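# Turn two stacked knobs to their colored marks

## Task

Two knobs are stacked, a small one sitting on top of a large one, with friction between them. Rotate them so the small knob's red line points at the red mark and the large knob's blue line points at the blue mark, and both stay that way once the robot lets go.

## Robot and tools

Robot: two arms, left_arm and right_arm, facing each other across a table. left_arm has a left hand, right_arm a right hand, each with five fingers. Bases (scene frame): left_arm near (-0.027, +0.532, 0) m, right_arm near (-0.015, -0.587, 0) m. Do not let the arms or hands touch each other; such contact can end the scene as a failure.

Frame: scene frame, origin on the table top between the bases, z up, table at z = 0, left_arm on the +y side. Positions in results are metres, quaternions wxyz. Each arm is steered by its hand point, about 0.05 m in front of the palm and 0.15 m out from the wrist face. Its +z runs along straight fingers, +y out of the palm, +x across the palm away from the thumb on the right hand, toward the thumb on the left hand. A wrist bracket on the little-finger side can strike objects, and a level hand's wrist may sit lower than the hand point.

Row layout (used by every moving tool): one flat list of 28 numbers, each in [-1, 1], covering both arms even if one stays still. Order: left dx, dy, dz, rx, ry, rz; left thumb_turn, thumb_bend, index, middle, ring, little; left force_limit, speed; then the same 14 for the right arm. The six pose numbers are an offset, not a pose: they count from that arm's Hand target at the start of the action or move, along scene axes, with 1.0 = 0.6 m for dx, dy, dz and 1.0 = 180 degrees for rx, ry, rz (one rotation vector, turned about the Hand target's position). Repeating an offset moves the arm further. All zeros re-requests the current Hand target. Orientation commands are clipped to within 32 degrees of the measured orientation per step.

Hand numbers are absolute targets, not offsets: -1 open (thumb beside the palm, digits straight), +1 closed (thumb in front of the palm, digits curled). force_limit maps -1..+1 to roughly 0..10 N at the fingertip (0..15 N for the two thumb motors); speed maps -1..+0.48 to near zero..full, full above that. For a gentle grip close at speed -0.94 or below. A hand has no 'no change' value: to hold a hand as it is, resend the eight numbers last sent for it; if none yet, send its hand_measured values plus its hand_force_limit and hand_speed. A thumb fully turned in front lets the hand grasp objects roughly 0.035 to 0.065 m across.

execute_actions(actions, cameras): actions is a list of actions; each action is a list of up to 15 rows, one per 1/30 s step; short tables repeat their final row. Every row in an action counts from the same starting Hand target. An empty actions list returns camera images.

move(target, speed, blend, stop_force, zero, blocking, cameras): straight-line paths for both hand points. target is one 28-number row or a list of up to 15 rows, all offsets from the same starting Hand targets. speed in m/s, 0.002 to 3.6 (default 0.25), one value or one per target. blend in metres rounds corners in a list. stop_force in N, 3 to 120, ends an arm's path when its wrist sensor feels that much push against the motion; with it, move slowly, do not rotate, and leave it out when backing off something you press. zero (only with stop_force) chooses whether to re-zero first. blocking=false returns early and cannot be combined with stop_force. Paths do not avoid obstacles; steer around each arm's own base.

wait(seconds 0 to 10) lets time pass holding commands. stop brakes a running move. zoom_image(camera, region [x0, y0, x1, y1] px, at most 504x504) enlarges the newest picture from cam_high, cam_low, cam_left_wrist or cam_right_wrist. show_instructions shows the reference images. zero_wrist_force(arm) re-zeroes one wrist sensor. finished_scene(scene) ends the current scene, given its number; irreversible.

Results: per arm Hand target (the pose offsets count from), end_effector_position and quaternion, velocities, joint positions and torques, wrist force and torque along the hand point's own axes (plus the peak since last shown), and hand_measured, hand_stopped_by (moving, target, force, stalled, fault) and hand_load_n, all six in motor order. A lost grip shows as hand_load_n dropping near zero. move adds a 'move:' line: done, off_target, moving, held or fault, and limits such as paced or held. done does not prove nothing was touched or shifted.

Cautions: arms are stiff; aiming even slightly beyond firm contact, a net force around 150 N, or wrist torque over 24.3 N m causes a fault stop of about 10 s. Fast moves hit hard and overshoot. Avoid slams, dropping or flinging parts, and heavy finger loads; twisting a knob with the fingers can overload them. Keep arms from being stretched or pushing unreachable poses for long, or motors overheat (warning at 70 °C, forced stop at 85 °C). The hand point often rests short of its target; send the remaining distance as an offset.

Each tool is called after "Emit:" as a command line: name --argument value for each argument, lists and objects as JSON in quotes; but a table of rows of numbers goes row by row, as --pt "numbers of a row", without its own name.

Reference images:

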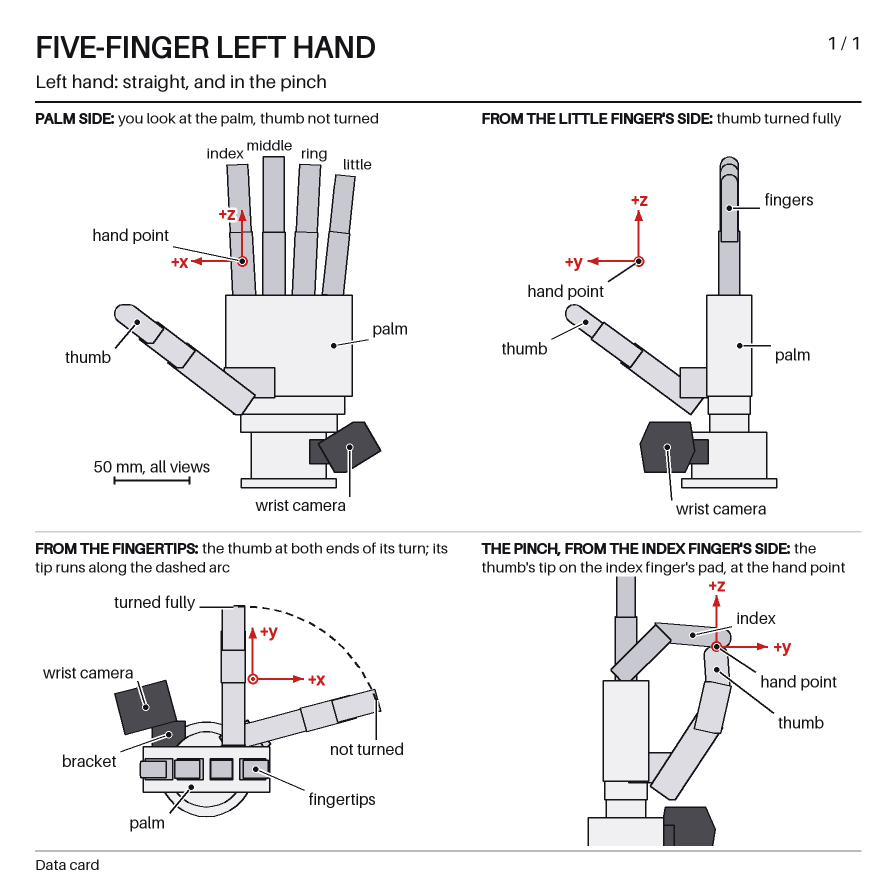

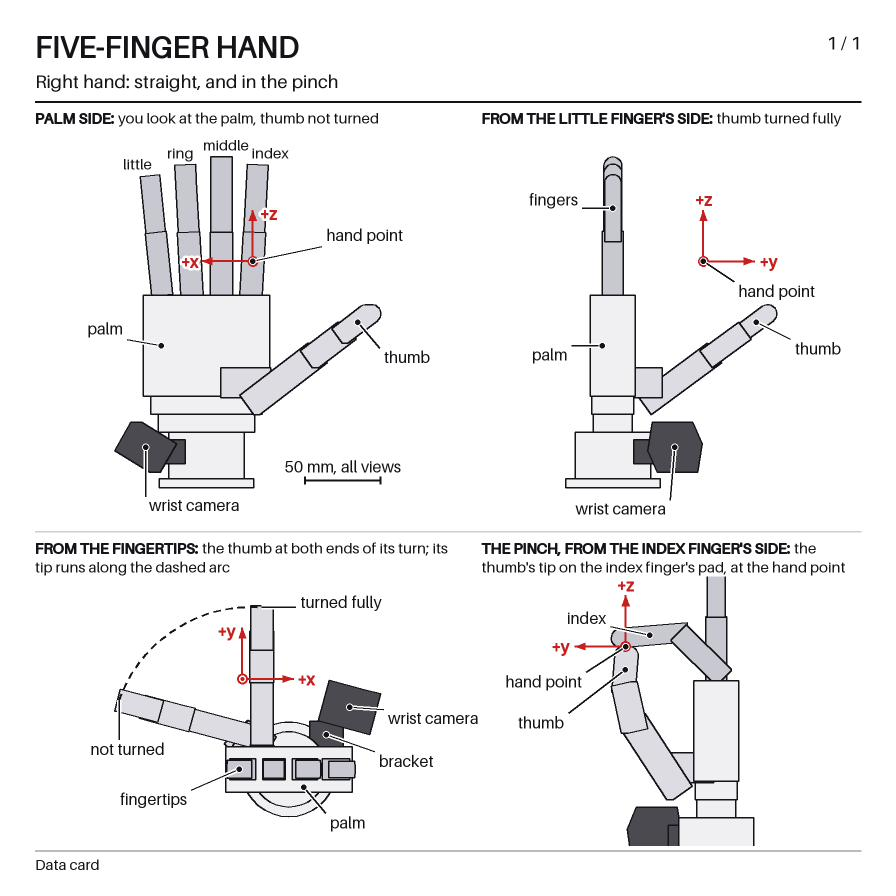

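## Session

Emit:
execute_actions --actions '[]'

Scene clock: 0.00 s.
left_arm: end_effector_position=(+0.1025, +0.2644, +0.4847) hand_measured=(-1.000, -1.000, -1.000, -1.000, -1.000, -1.000) hand_load_n=(+0.0, +0.5, +0.0, +0.0, +0.0, +0.0) hand_stopped_by=(target, target, target, target, target, target) hand_force_limit=0.00 hand_speed=-0.80 end_effector_quat_wxyz=(+0.009, +0.947, -0.321, -0.007) | right_arm: end_effector_position=(+0.0976, -0.3143, +0.4793) hand_measured=(-1.000, -1.000, -1.000, -1.000, -1.000, -1.000) hand_load_n=(+0.0, +0.0, +0.0, +0.0, +0.0, +0.0) hand_stopped_by=(target, target, target, target, target, target) hand_force_limit=0.00 hand_speed=-0.80 end_effector_quat_wxyz=(+0.004, -0.369, +0.930, -0.003)
Joint positions: left_arm=[4.33 -1.438 -1.315 1.168 -1.552 1.863] | right_arm=[-1.159 -1.707 1.323 1.948 1.578 -1.883]
Joint velocities: within noise
Joint torques (N m): no reading
Motor temperatures (°C): left_arm=[39 33 30 43 41 40] | right_arm=[40 30 41 45 34 35]
Wrist force (N): no reading
Wrist torque (N m): no reading
Wrist force, peak (N): no reading
Hand target: left_arm +0.1025, +0.2644, +0.4847; +0.009, +0.947, -0.321, -0.007 | right_arm +0.0976, -0.3143, +0.4793; +0.004, -0.369, +0.930, -0.003

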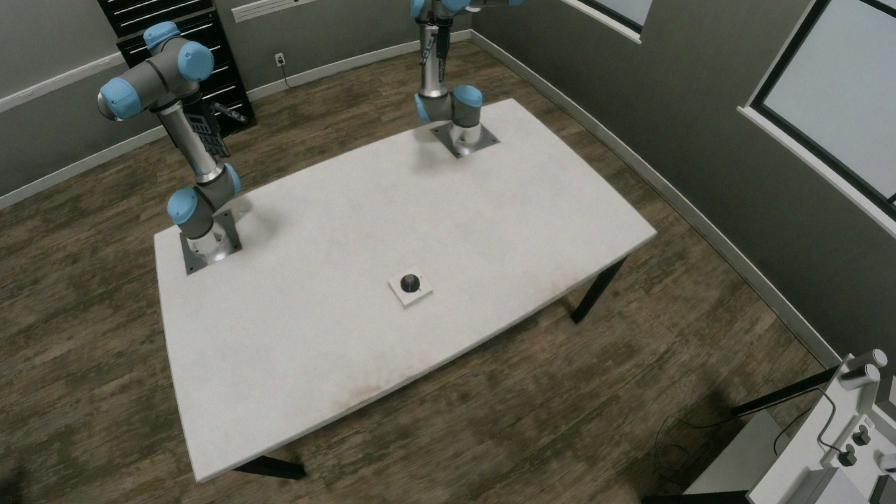

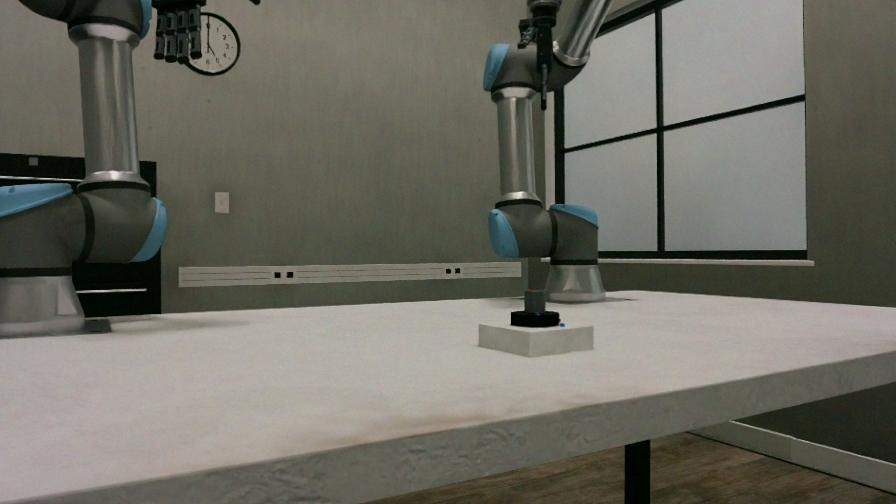

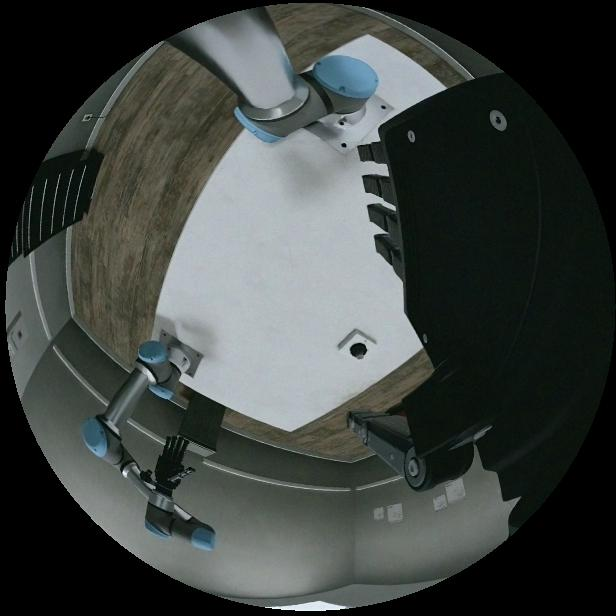

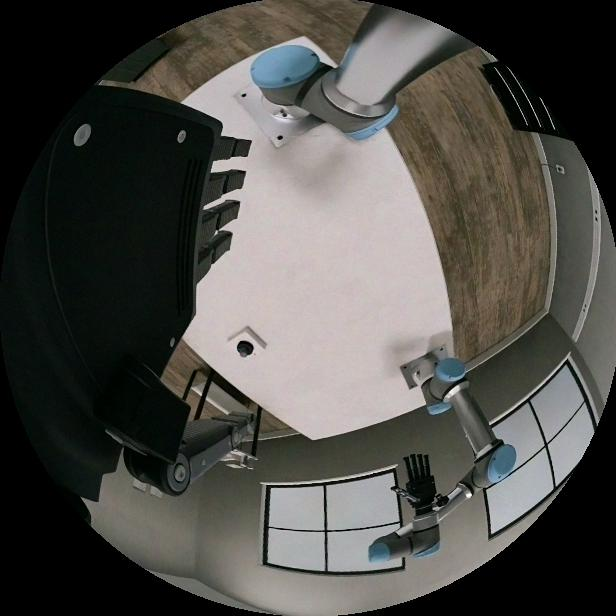

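Emit:
zoom_image --camera "cam_high" --region '[380, 260, 440, 310]'

Emit:
zoom_image --camera "cam_low" --region '[470, 280, 600, 360]'

Emit:
zoom_image --camera "cam_left_wrist" --region '[325, 320, 395, 380]'

Emit:
zoom_image --camera "cam_right_wrist" --region '[215, 320, 285, 380]'

Scaled by 8.400 from the camera's 896x504 image, which has a finer 1280x720 frame.

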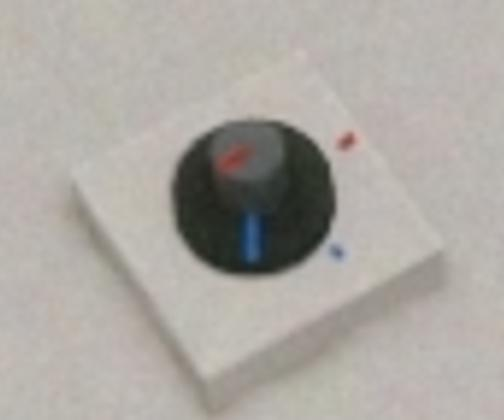

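Scaled by 3.877 from the camera's 896x504 image, which has a finer 1280x720 frame.

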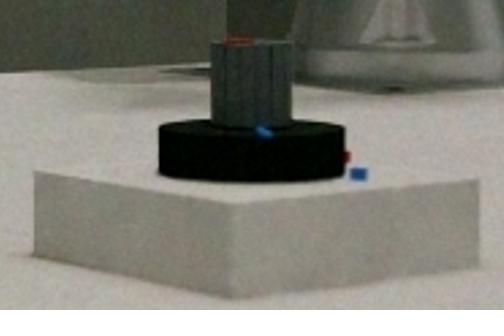

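Scaled by 7.200 from the camera's 616x616 image, which has a finer 880x880 frame.

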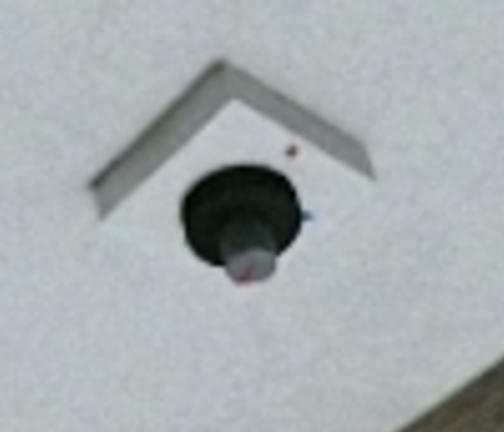

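Scaled by 7.200 from the camera's 616x616 image, which has a finer 880x880 frame.

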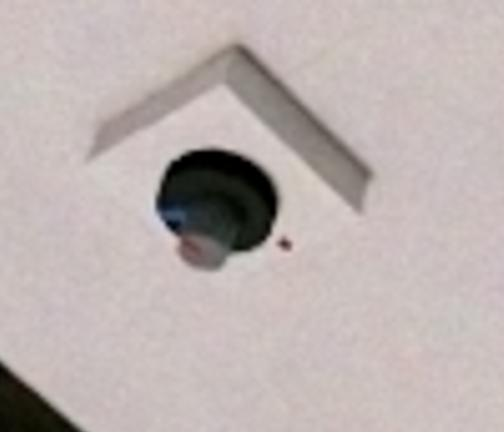

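Emit:
move --target '[0,0,0,0,0,0,-1,-1,-1,-1,-1,-1,0,-0.8,0.3373,0.1072,-0.2155,-0.0145,-0.3329,0.4528,1,0.8,-1,-1,-1,-1,0,0.3]' --speed 0.4 --cameras '["all"]'

Scene clock: 251.87 s.
left_arm: end_effector_position=(+0.1025, +0.2644, +0.4847) hand_measured=(-1.000, -1.000, -1.000, -1.000, -1.000, -1.000) hand_load_n=(+0.0, +0.0, +0.0, +0.0, +0.0, +0.0) hand_stopped_by=(target, target, target, target, target, target) hand_force_limit=0.00 hand_speed=-0.80 end_effector_quat_wxyz=(+0.009, +0.947, -0.321, -0.007) | right_arm: end_effector_position=(+0.3000, -0.2500, +0.3500) hand_measured=(+1.000, +0.800, -1.000, -1.000, -1.000, -1.000) hand_load_n=(+0.0, +0.0, +0.0, +0.0, +0.0, +0.0) hand_stopped_by=(target, target, target, target, target, target) hand_force_limit=0.00 hand_speed=0.30 end_effector_quat_wxyz=(+0.422, -0.811, +0.359, -0.187)
Joint positions: left_arm=[4.33 -1.438 -1.315 1.168 -1.552 1.863] | right_arm=[-1.319 -1.74 1.638 0.764 1.202 -3.415]
Joint torques (N m): left_arm=[0.22 12.16 15.7 -2.4 0 0.17] | right_arm=[10.32 -7.78 -31.83 -0.51 -0.53 -0.65]
Wrist force (N): left_arm=[0.0 0.0 0.2] | right_arm=[0.1 -2.1 1.3]
Wrist torque (N m): left_arm=[-0.02 0.01 0.00] | right_arm=[-0.19 -0.07 -0.28]
Wrist force, peak (N): left_arm=[-0.3 0.1 0.0] | right_arm=[0.4 -1.9 1.8]
Hand target: left_arm +0.1025, +0.2644, +0.4847; +0.009, +0.947, -0.321, -0.007 | right_arm +0.3000, -0.2500, +0.3500; -0.422, +0.811, -0.359, +0.187
Off the commanded pose: left_arm 0.000 m, 0 deg | right_arm 0.000 m, 0 deg.
move: done
camera_calibration:
cam_right_wrist: T_world_to_cam=[[-0.212885, -0.597011, -0.773471, 0.179673], [-0.974679, 0.185191, 0.125322, 0.291543], [0.0684213, 0.780565, -0.621319, 0.505199], [0, 0, 0, 1]] pos_world=[0.287844, -0.341065, 0.416325]

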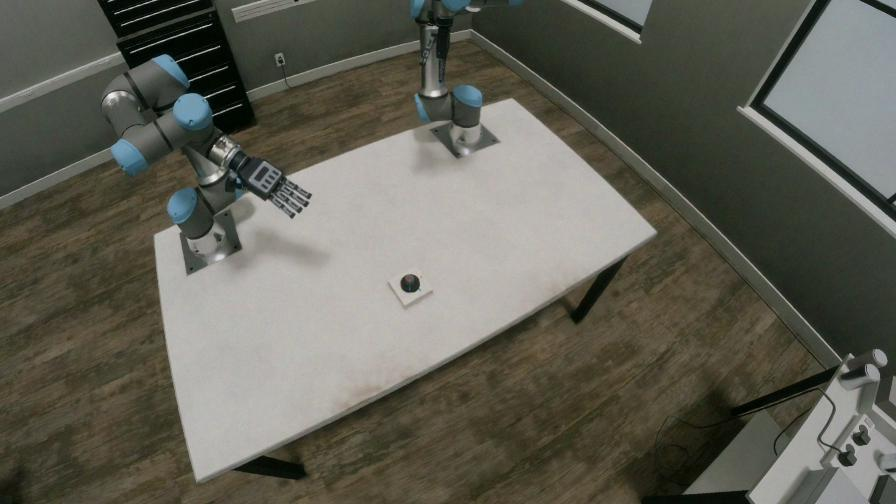

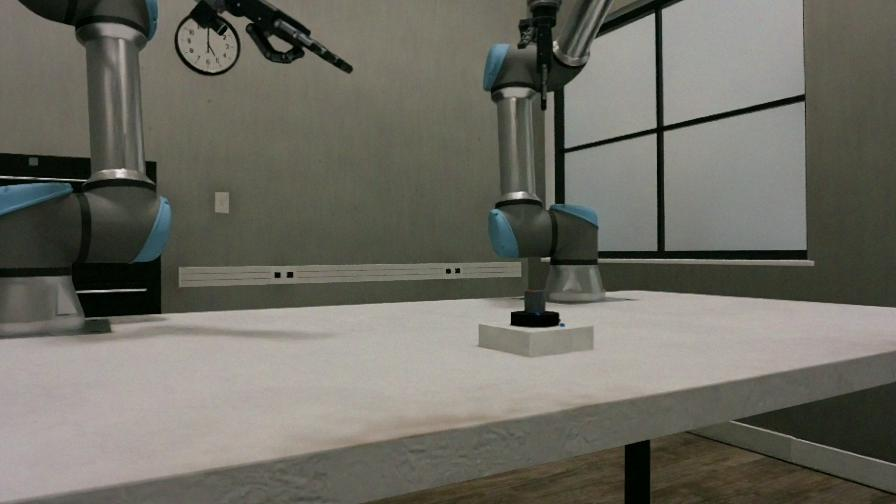

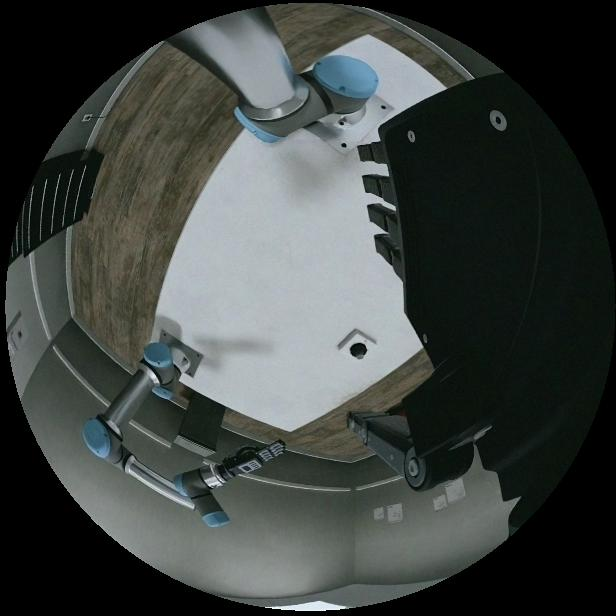

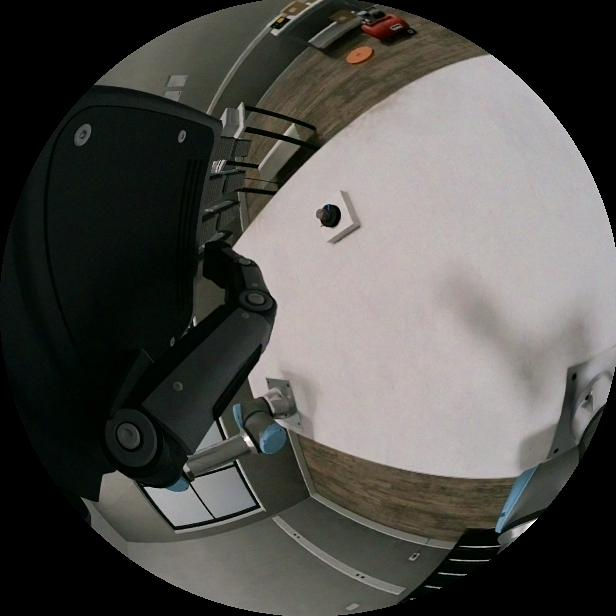

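Emit:
zoom_image --camera "cam_right_wrist" --region '[300, 185, 370, 250]'

Emit:
zoom_image --camera "cam_low" --region '[180, 0, 360, 80]'

Emit:
zoom_image --camera "cam_high" --region '[160, 120, 320, 290]'

Scaled by 7.200 from the camera's 616x616 image, which has a finer 880x880 frame.

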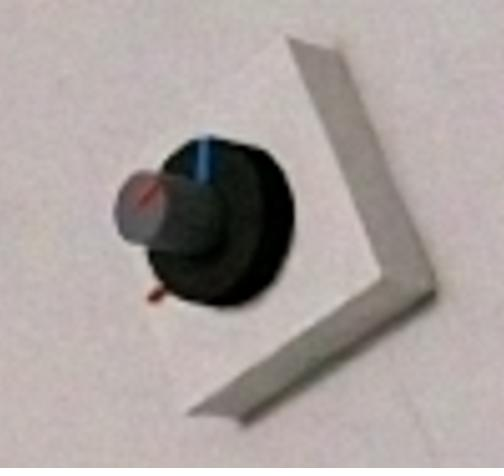

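Scaled by 2.800 from the camera's 896x504 image, which has a finer 1280x720 frame.

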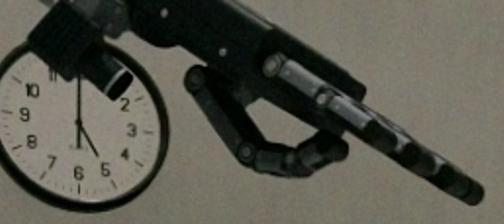

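Scaled by 2.965 from the camera's 896x504 image, which has a finer 1280x720 frame.

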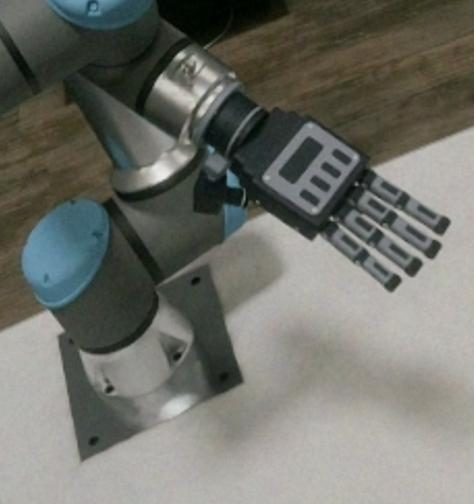

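Emit:
move --target '[0,0,0,0,0,0,-1,-1,-1,-1,-1,-1,0,-0.8,0.3407,0.2242,-0.4122,0,0,0,1,0.8,-1,-1,-1,-1,0,0.3]' --speed 0.35 --cameras '["all"]'

Scene clock: 266.30 s.
left_arm: end_effector_position=(+0.1025, +0.2644, +0.4847) hand_measured=(-1.000, -1.000, -1.000, -1.000, -1.000, -1.000) hand_load_n=(+0.0, +0.0, +0.0, +0.0, +0.0, +0.0) hand_stopped_by=(target, target, target, target, target, target) hand_force_limit=0.00 hand_speed=-0.80 end_effector_quat_wxyz=(+0.009, +0.947, -0.321, -0.007) | right_arm: end_effector_position=(+0.5043, -0.1154, +0.1029) hand_measured=(+1.000, +0.800, -1.000, -1.000, -1.000, -1.000) hand_load_n=(+0.0, +0.0, +0.0, +0.0, -0.5, +0.0) hand_stopped_by=(target, target, target, target, target, target) hand_force_limit=0.00 hand_speed=0.30 end_effector_quat_wxyz=(+0.422, -0.811, +0.359, -0.187)
Joint positions: left_arm=[4.33 -1.438 -1.315 1.168 -1.552 1.863] | right_arm=[-1.176 -1.044 1.448 0.23 1.316 -3.324]
Joint torques (N m): left_arm=[0.48 12.44 16.27 -2.57 0.13 0.26] | right_arm=[-7.4 -28.37 -16.41 -1.1 -1.97 -1]
Wrist force (N): left_arm=[0.0 -0.1 0.0] | right_arm=[0.5 -1.6 0.5]
Wrist torque (N m): left_arm=[-0.01 0.01 0.01] | right_arm=[-0.05 -0.09 -0.19]
Wrist force, peak (N): left_arm=[-0.4 0.2 -0.2] | right_arm=[1.0 -1.2 2.7]
Hand target: left_arm +0.1025, +0.2644, +0.4847; +0.009, +0.947, -0.321, -0.007 | right_arm +0.5044, -0.1155, +0.1027; -0.422, +0.811, -0.359, +0.187
Off the commanded pose: left_arm 0.000 m, 0 deg | right_arm 0.000 m, 0 deg.
move: done
camera_calibration:
cam_right_wrist: T_world_to_cam=[[-0.212402, -0.59706, -0.773566, 0.112168], [-0.97479, 0.184815, 0.125007, 0.49674], [0.06833, 0.780617, -0.621263, 0.232675], [0, 0, 0, 1]] pos_world=[0.492144, -0.206464, 0.169226]

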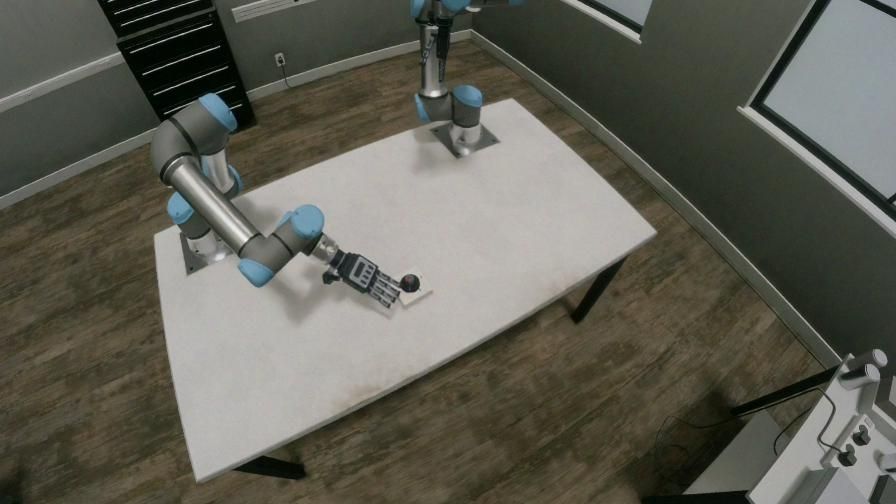

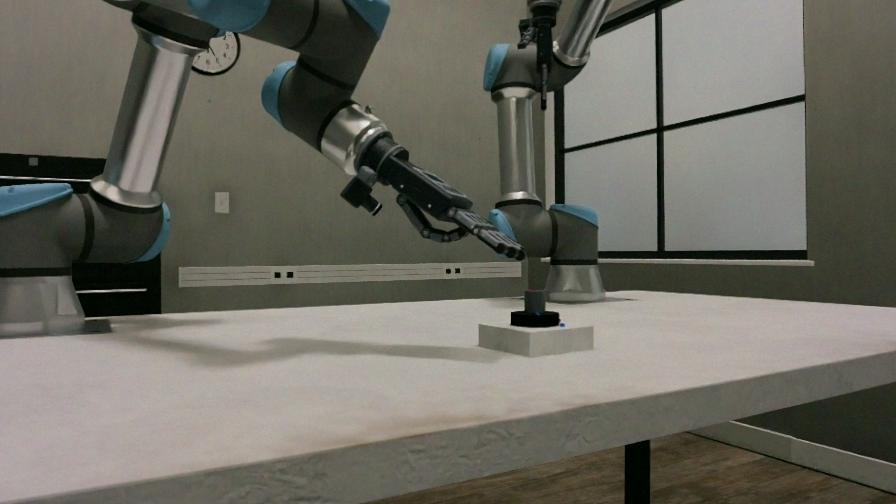

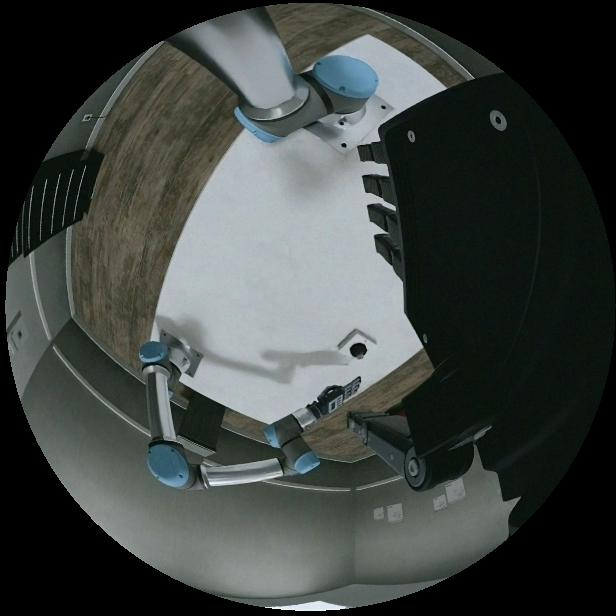

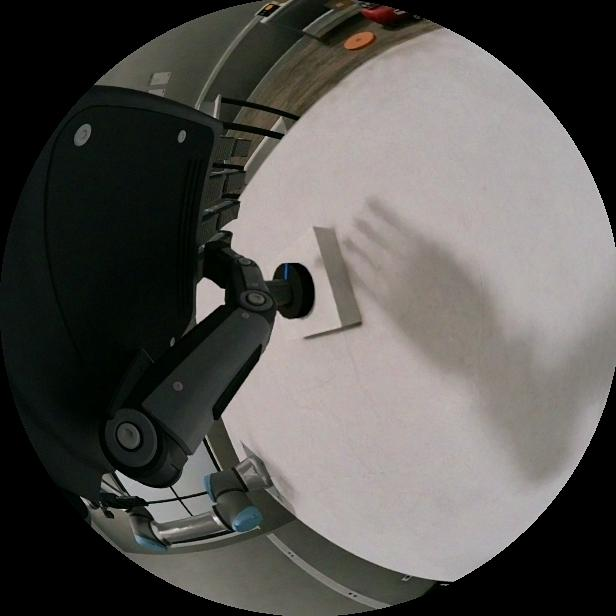

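Emit:
zoom_image --camera "cam_right_wrist" --region '[190, 210, 370, 350]'

Emit:
zoom_image --camera "cam_low" --region '[380, 160, 620, 370]'

Emit:
zoom_image --camera "cam_high" --region '[310, 230, 450, 330]'

Scaled by 2.800 from the camera's 616x616 image, which has a finer 880x880 frame.

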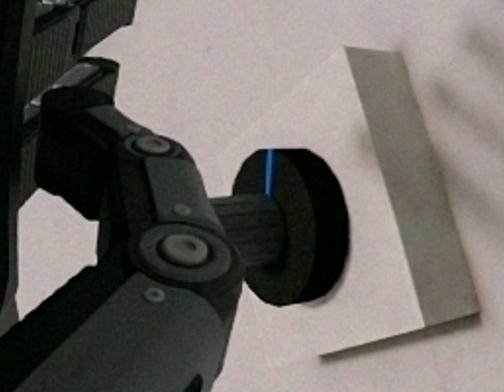

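Scaled by 2.100 from the camera's 896x504 image, which has a finer 1280x720 frame.

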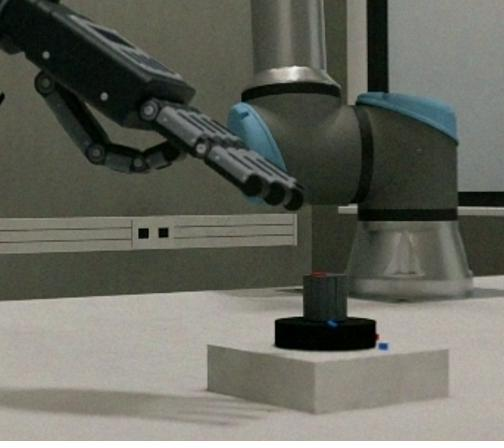

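Scaled by 3.600 from the camera's 896x504 image, which has a finer 1280x720 frame.

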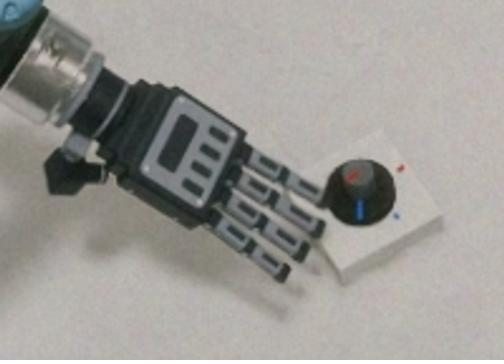

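Emit:
move --pt "0 0 0 0 0 0 -1 -1 -1 -1 -1 -1 0 -0.8 0.012 0.006 -0.06 0 0 0 1 0.8 -1 -1 -1 -1 0 0.3" --pt "0 0 0 0 0 0 -1 -1 -1 -1 -1 -1 0 -0.8 0.0 0.0225 -0.12 0 0 0 1 0.8 -1 -1 -1 -1 0 0.3" --speed '[0.1,0.05]' --stop_force 8 --cameras '["cam_high","cam_low"]'

Emit:
zoom_image --camera "cam_low" --region '[440, 240, 620, 370]'

Emit:
zoom_image --camera "cam_high" --region '[360, 250, 450, 320]'

Scene clock: 304.00 s.
left_arm: end_effector_position=(+0.1025, +0.2644, +0.4847) hand_measured=(-1.000, -1.000, -1.000, -1.000, -1.000, -1.000) hand_load_n=(+0.0, +0.0, -0.5, -0.5, +0.0, +0.5) hand_stopped_by=(target, target, target, target, target, target) hand_force_limit=0.00 hand_speed=-0.80 end_effector_quat_wxyz=(+0.009, +0.947, -0.321, -0.007) | right_arm: end_effector_position=(+0.5044, -0.1020, +0.0307) hand_measured=(+1.000, +0.800, -1.000, -1.000, -1.000, -1.000) hand_load_n=(+0.5, +0.0, +0.0, +0.0, +0.0, +0.0) hand_stopped_by=(target, target, target, target, target, target) hand_force_limit=0.00 hand_speed=0.30 end_effector_quat_wxyz=(+0.422, -0.811, +0.359, -0.187)
Joint positions: left_arm=[4.33 -1.438 -1.315 1.168 -1.552 1.863] | right_arm=[-1.152 -0.948 1.495 0.084 1.335 -3.31]
Joint torques (N m): left_arm=[-0.19 13.18 16.76 -2.55 0.16 0.2] | right_arm=[-9.02 -58.65 -28.17 1.5 -2.04 -0.98]
Wrist force (N): left_arm=[-0.1 0.0 0.0] | right_arm=[0.5 -2.0 1.1]
Wrist torque (N m): left_arm=[0.00 0.01 0.00] | right_arm=[-0.13 -0.12 -0.22]
Wrist force, peak (N): left_arm=[-0.3 0.2 0.1] | right_arm=[0.6 -3.7 0.0]
Hand target: left_arm +0.1025, +0.2644, +0.4847; +0.009, +0.947, -0.321, -0.007 | right_arm +0.5044, -0.1020, +0.0307; -0.422, +0.811, -0.359, +0.187
Off the commanded pose: left_arm 0.000 m, 0 deg | right_arm 0.000 m, 0 deg.
move: done
Images, in order (width x height): cam_high 896x504, cam_low 896x504.

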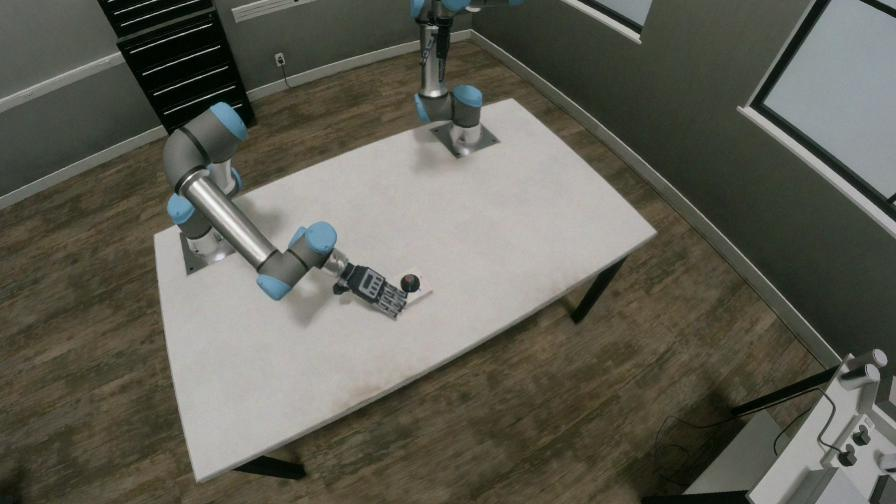

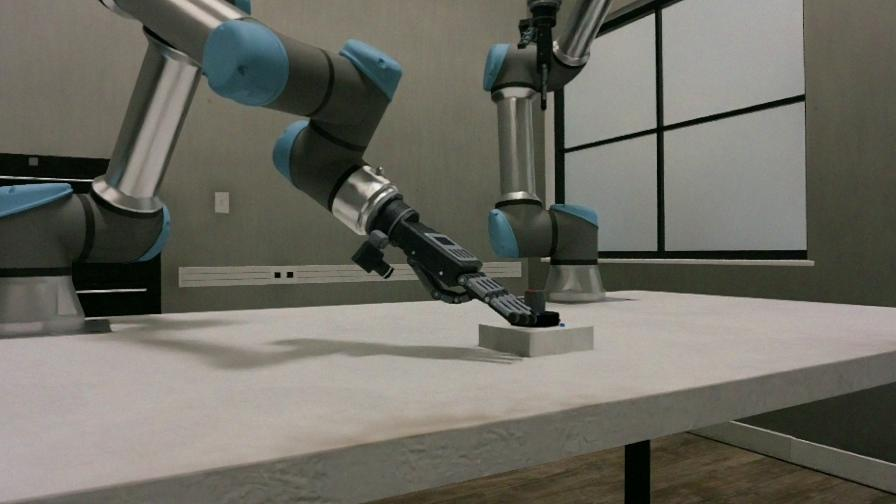

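Scaled by 2.800 from the camera's 896x504 image, which has a finer 1280x720 frame.

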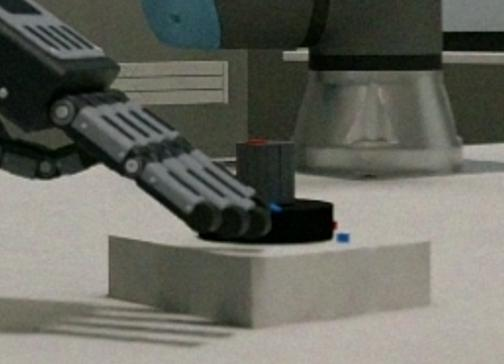

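Scaled by 5.600 from the camera's 896x504 image, which has a finer 1280x720 frame.

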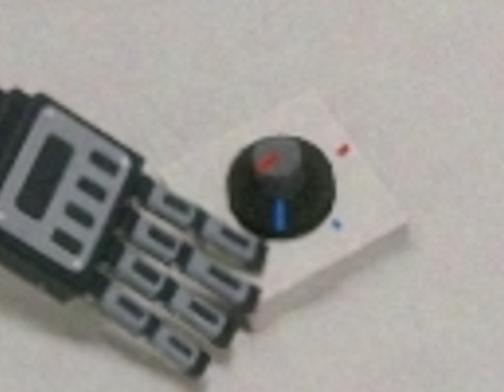

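Emit:
move --target '[0,0,0,0,0,0,-1,-1,-1,-1,-1,-1,0,-0.8,0.0083,0.0083,0,0,0,0,1,0.8,-1,-1,-1,-1,0,0.3]' --speed 0.05

Emit:
move --target '[0,0,0,0,0,0,-1,-1,-1,-1,-1,-1,0,-0.8,-0.03,0.03,0,0,0,0,1,0.8,-1,-1,-1,-1,0,0.3]' --speed 0.01 --stop_force 5 --cameras '["cam_high","cam_low"]'

Emit:
zoom_image --camera "cam_high" --region '[360, 250, 450, 320]'

Scene clock: 311.43 s.
left_arm: end_effector_position=(+0.1025, +0.2644, +0.4847) hand_measured=(-1.000, -1.000, -1.000, -1.000, -1.000, -1.000) hand_load_n=(+0.0, +0.0, +0.0, +0.0, +0.0, +0.0) hand_stopped_by=(target, target, target, target, target, target) hand_force_limit=0.00 hand_speed=-0.80 end_effector_quat_wxyz=(+0.009, +0.947, -0.321, -0.007) | right_arm: end_effector_position=(+0.5095, -0.0969, +0.0307) hand_measured=(+1.000, +0.800, -1.000, -1.000, -1.000, -1.000) hand_load_n=(+0.0, +0.0, +0.0, +0.0, -0.5, +0.0) hand_stopped_by=(target, target, target, target, target, target) hand_force_limit=0.00 hand_speed=0.30 end_effector_quat_wxyz=(+0.422, -0.811, +0.359, -0.187)
Joint positions: left_arm=[4.33 -1.438 -1.315 1.168 -1.552 1.863] | right_arm=[-1.148 -0.934 1.469 0.095 1.339 -3.307]
Joint torques (N m): left_arm=[-0.17 13.75 16.76 -2.55 0.28 0.17] | right_arm=[4.35 -51.73 -7.37 -0.76 1 1.17]
Wrist force (N): left_arm=[-0.2 0.2 0.0] | right_arm=[0.6 -1.6 0.9]
Wrist torque (N m): left_arm=[0.02 0.02 -0.01] | right_arm=[-0.04 -0.14 -0.18]
Wrist force, peak (N): left_arm=[-0.3 0.2 -0.2] | right_arm=[1.0 -2.0 1.2]
Hand target: left_arm +0.1025, +0.2644, +0.4847; +0.009, +0.947, -0.321, -0.007 | right_arm +0.5094, -0.0970, +0.0307; -0.422, +0.811, -0.359, +0.187
Off the commanded pose: left_arm 0.000 m, 0 deg | right_arm 0.000 m, 0 deg.
move: done

Scene clock: 314.00 s.
left_arm: end_effector_position=(+0.1025, +0.2644, +0.4847) hand_measured=(-1.000, -1.000, -1.000, -1.000, -1.000, -1.000) hand_load_n=(+0.0, +0.0, +0.0, +0.0, +0.0, +0.0) hand_stopped_by=(target, target, target, target, target, target) hand_force_limit=0.00 hand_speed=-0.80 end_effector_quat_wxyz=(+0.009, +0.947, -0.321, -0.007) | right_arm: end_effector_position=(+0.5005, -0.0880, +0.0308) hand_measured=(+1.000, +0.800, -1.000, -1.000, -1.000, -1.000) hand_load_n=(+0.0, +0.0, +0.0, +0.0, -0.5, -0.5) hand_stopped_by=(target, target, target, target, target, target) hand_force_limit=0.00 hand_speed=0.30 end_effector_quat_wxyz=(+0.422, -0.811, +0.359, -0.187)
Joint positions: left_arm=[4.33 -1.438 -1.315 1.168 -1.552 1.863] | right_arm=[-1.125 -0.937 1.474 0.09 1.357 -3.294]
Joint torques (N m): left_arm=[0.41 12.69 17.08 -2.5 0.45 0.06] | right_arm=[-4.6 -33.16 -28.27 2 -3.58 -0.98]
Wrist force (N): left_arm=[-0.1 0.1 0.1] | right_arm=[5.3 -1.8 2.2]
Wrist torque (N m): left_arm=[0.01 0.02 -0.01] | right_arm=[-0.20 0.13 0.05]
Wrist force, peak (N): left_arm=[-0.4 0.0 0.0] | right_arm=[8.0 -2.1 1.9]
Hand target: left_arm +0.1025, +0.2644, +0.4847; +0.009, +0.947, -0.321, -0.007 | right_arm +0.5005, -0.0880, +0.0307; -0.422, +0.811, -0.359, +0.187 (not the last commanded pose)
Off the commanded pose: left_arm 0.000 m, 0 deg | right_arm 0.013 m, 0 deg.
move: contact (right_arm)
Images, in order (width x height): cam_high 896x504, cam_low 896x504.

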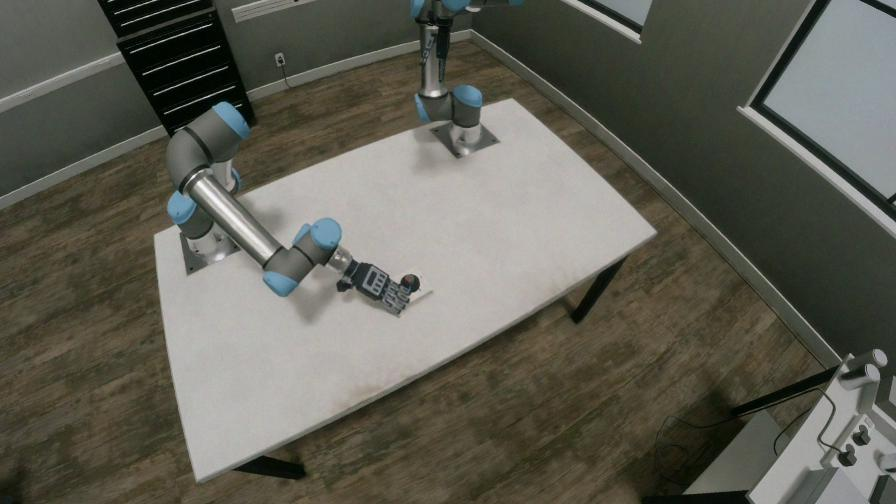

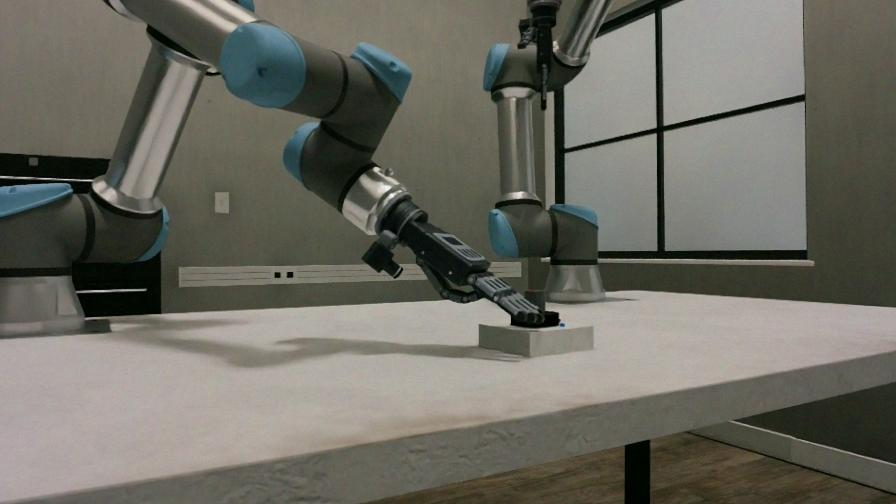

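Scaled by 5.600 from the camera's 896x504 image, which has a finer 1280x720 frame.

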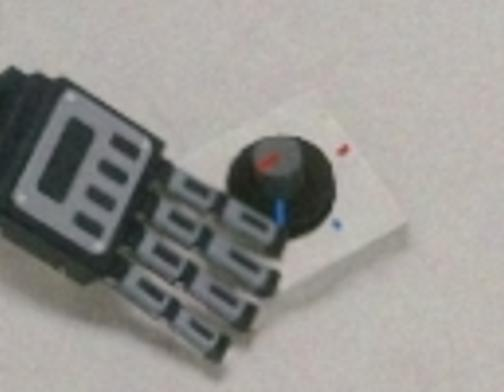

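Emit:
move --target '[0,0,0,0,0,0,-1,-1,-1,-1,-1,-1,0,-0.8,0.0141,0.0141,0,0,0,0,1,0.8,-1,-1,-1,-1,0,0.3]' --speed 0.02 --stop_force 30 --cameras '["cam_high","cam_low"]'

Emit:
zoom_image --camera "cam_high" --region '[360, 250, 450, 320]'

Emit:
zoom_image --camera "cam_low" --region '[440, 240, 620, 370]'

Scene clock: 323.93 s.
left_arm: end_effector_position=(+0.1025, +0.2644, +0.4847) hand_measured=(-1.000, -1.000, -1.000, -1.000, -1.000, -1.000) hand_load_n=(+0.0, +0.0, +0.5, -0.5, +0.0, +0.0) hand_stopped_by=(target, target, target, target, target, target) hand_force_limit=0.00 hand_speed=-0.80 end_effector_quat_wxyz=(+0.009, +0.947, -0.321, -0.007) | right_arm: end_effector_position=(+0.5089, -0.0796, +0.0307) hand_measured=(+1.000, +0.800, -1.000, -1.000, -1.000, -1.000) hand_load_n=(+0.0, +0.0, +0.0, +0.0, +0.0, +0.0) hand_stopped_by=(target, target, target, target, target, target) hand_force_limit=0.00 hand_speed=0.30 end_effector_quat_wxyz=(+0.422, -0.811, +0.359, -0.187)
Joint positions: left_arm=[4.33 -1.438 -1.315 1.168 -1.552 1.863] | right_arm=[-1.119 -0.912 1.429 0.108 1.363 -3.29]
Joint torques (N m): left_arm=[0.68 13.17 17.51 -2.5 0.62 0.23] | right_arm=[-8.13 -59.74 -8.53 -1.35 -1.83 -0.61]
Wrist force (N): left_arm=[-0.1 0.1 -0.1] | right_arm=[0.4 -1.9 1.1]
Wrist torque (N m): left_arm=[0.02 0.02 -0.01] | right_arm=[-0.13 -0.12 -0.21]
Wrist force, peak (N): left_arm=[-0.3 0.3 0.0] | right_arm=[5.7 -1.8 1.6]
Hand target: left_arm +0.1025, +0.2644, +0.4847; +0.009, +0.947, -0.321, -0.007 | right_arm +0.5089, -0.0796, +0.0307; -0.422, +0.811, -0.359, +0.187
Off the commanded pose: left_arm 0.000 m, 0 deg | right_arm 0.000 m, 0 deg.
move: done
Images, in order (width x height): cam_high 896x504, cam_low 896x504.

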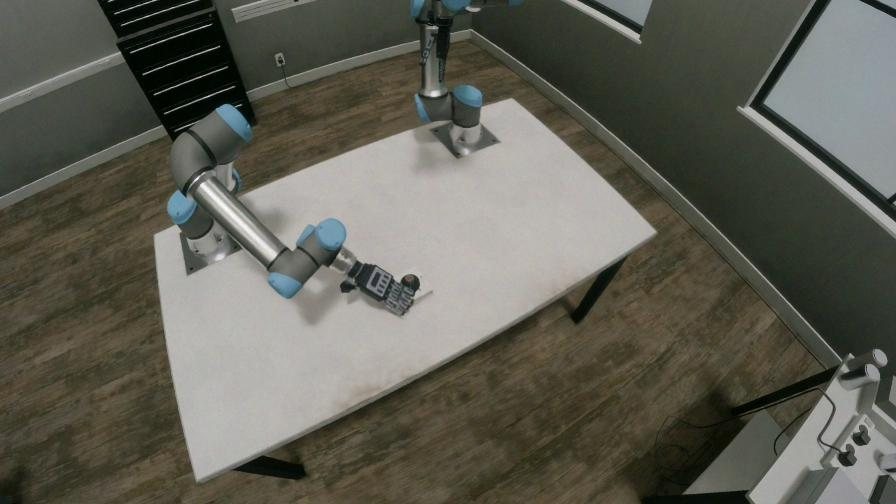

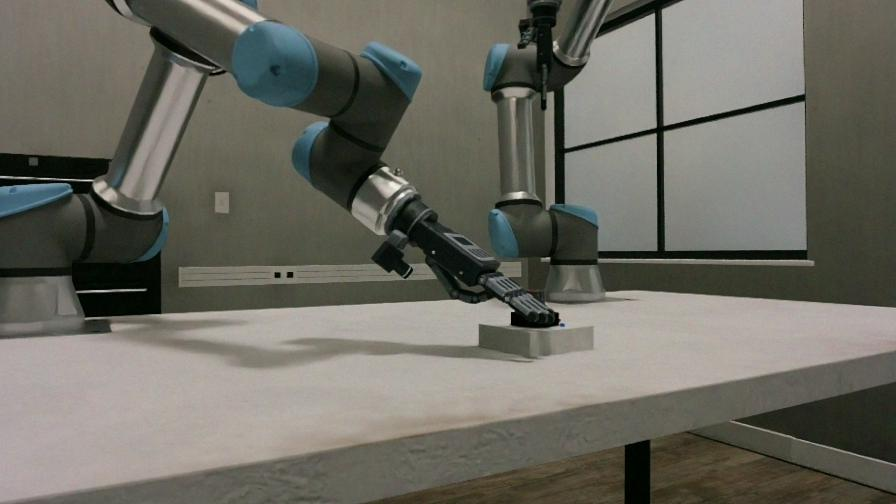

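Scaled by 5.600 from the camera's 896x504 image, which has a finer 1280x720 frame.

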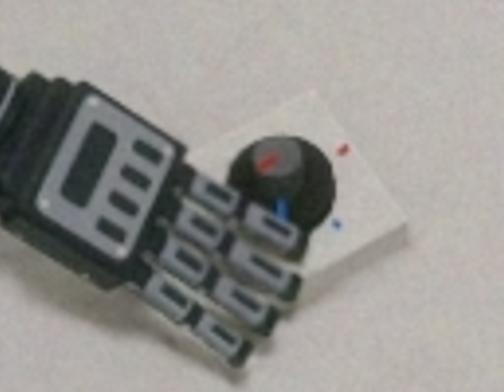

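Scaled by 2.800 from the camera's 896x504 image, which has a finer 1280x720 frame.

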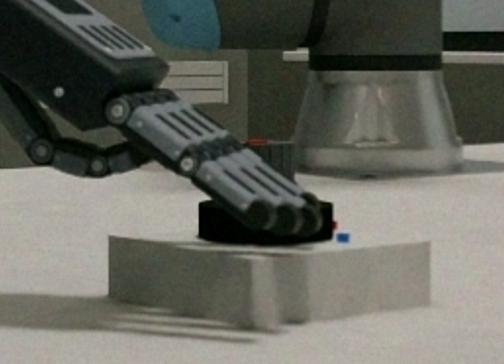

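Emit:
move --target '[0,0,0,0,0,0,-1,-1,-1,-1,-1,-1,0,-0.8,-0.0224,-0.0012,0,0,0,0,1,0.8,-1,-1,-1,-1,0,0.3]' --speed 0.05

Scene clock: 332.13 s.
left_arm: end_effector_position=(+0.1025, +0.2644, +0.4847) hand_measured=(-1.000, -1.000, -1.000, -1.000, -1.000, -1.000) hand_load_n=(+0.0, +0.0, +0.0, +0.0, +0.0, +0.0) hand_stopped_by=(target, target, target, target, target, target) hand_force_limit=0.00 hand_speed=-0.80 end_effector_quat_wxyz=(+0.009, +0.947, -0.321, -0.007) | right_arm: end_effector_position=(+0.4975, -0.0826, +0.0304) hand_measured=(+1.000, +0.800, -1.000, -1.000, -1.000, -1.000) hand_load_n=(+0.0, +0.0, +2.5, +0.0, -0.5, +0.0) hand_stopped_by=(target, target, target, target, target, target) hand_force_limit=0.00 hand_speed=0.30 end_effector_quat_wxyz=(+0.420, -0.810, +0.362, -0.192)
Joint positions: left_arm=[4.33 -1.438 -1.315 1.168 -1.552 1.863] | right_arm=[-1.108 -0.934 1.469 0.09 1.384 -3.283]
Joint torques (N m): left_arm=[1.3 13.03 17.03 -2.31 0.62 0.07] | right_arm=[38 -18.4 -11.27 10.24 -11.02 -0.08]
Wrist force (N): left_arm=[-0.4 0.0 0.0] | right_arm=[42.2 -25.0 7.7]
Wrist torque (N m): left_arm=[0.00 0.06 -0.02] | right_arm=[-0.13 2.16 2.11]
Wrist force, peak (N): left_arm=[-0.4 0.2 0.1] | right_arm=[42.2 -25.0 7.7]
Hand target: left_arm +0.1025, +0.2644, +0.4847; +0.009, +0.947, -0.321, -0.007 | right_arm +0.4955, -0.0803, +0.0307; -0.422, +0.811, -0.359, +0.187
Off the commanded pose: left_arm 0.000 m, 0 deg | right_arm 0.003 m, 1 deg.
move: done


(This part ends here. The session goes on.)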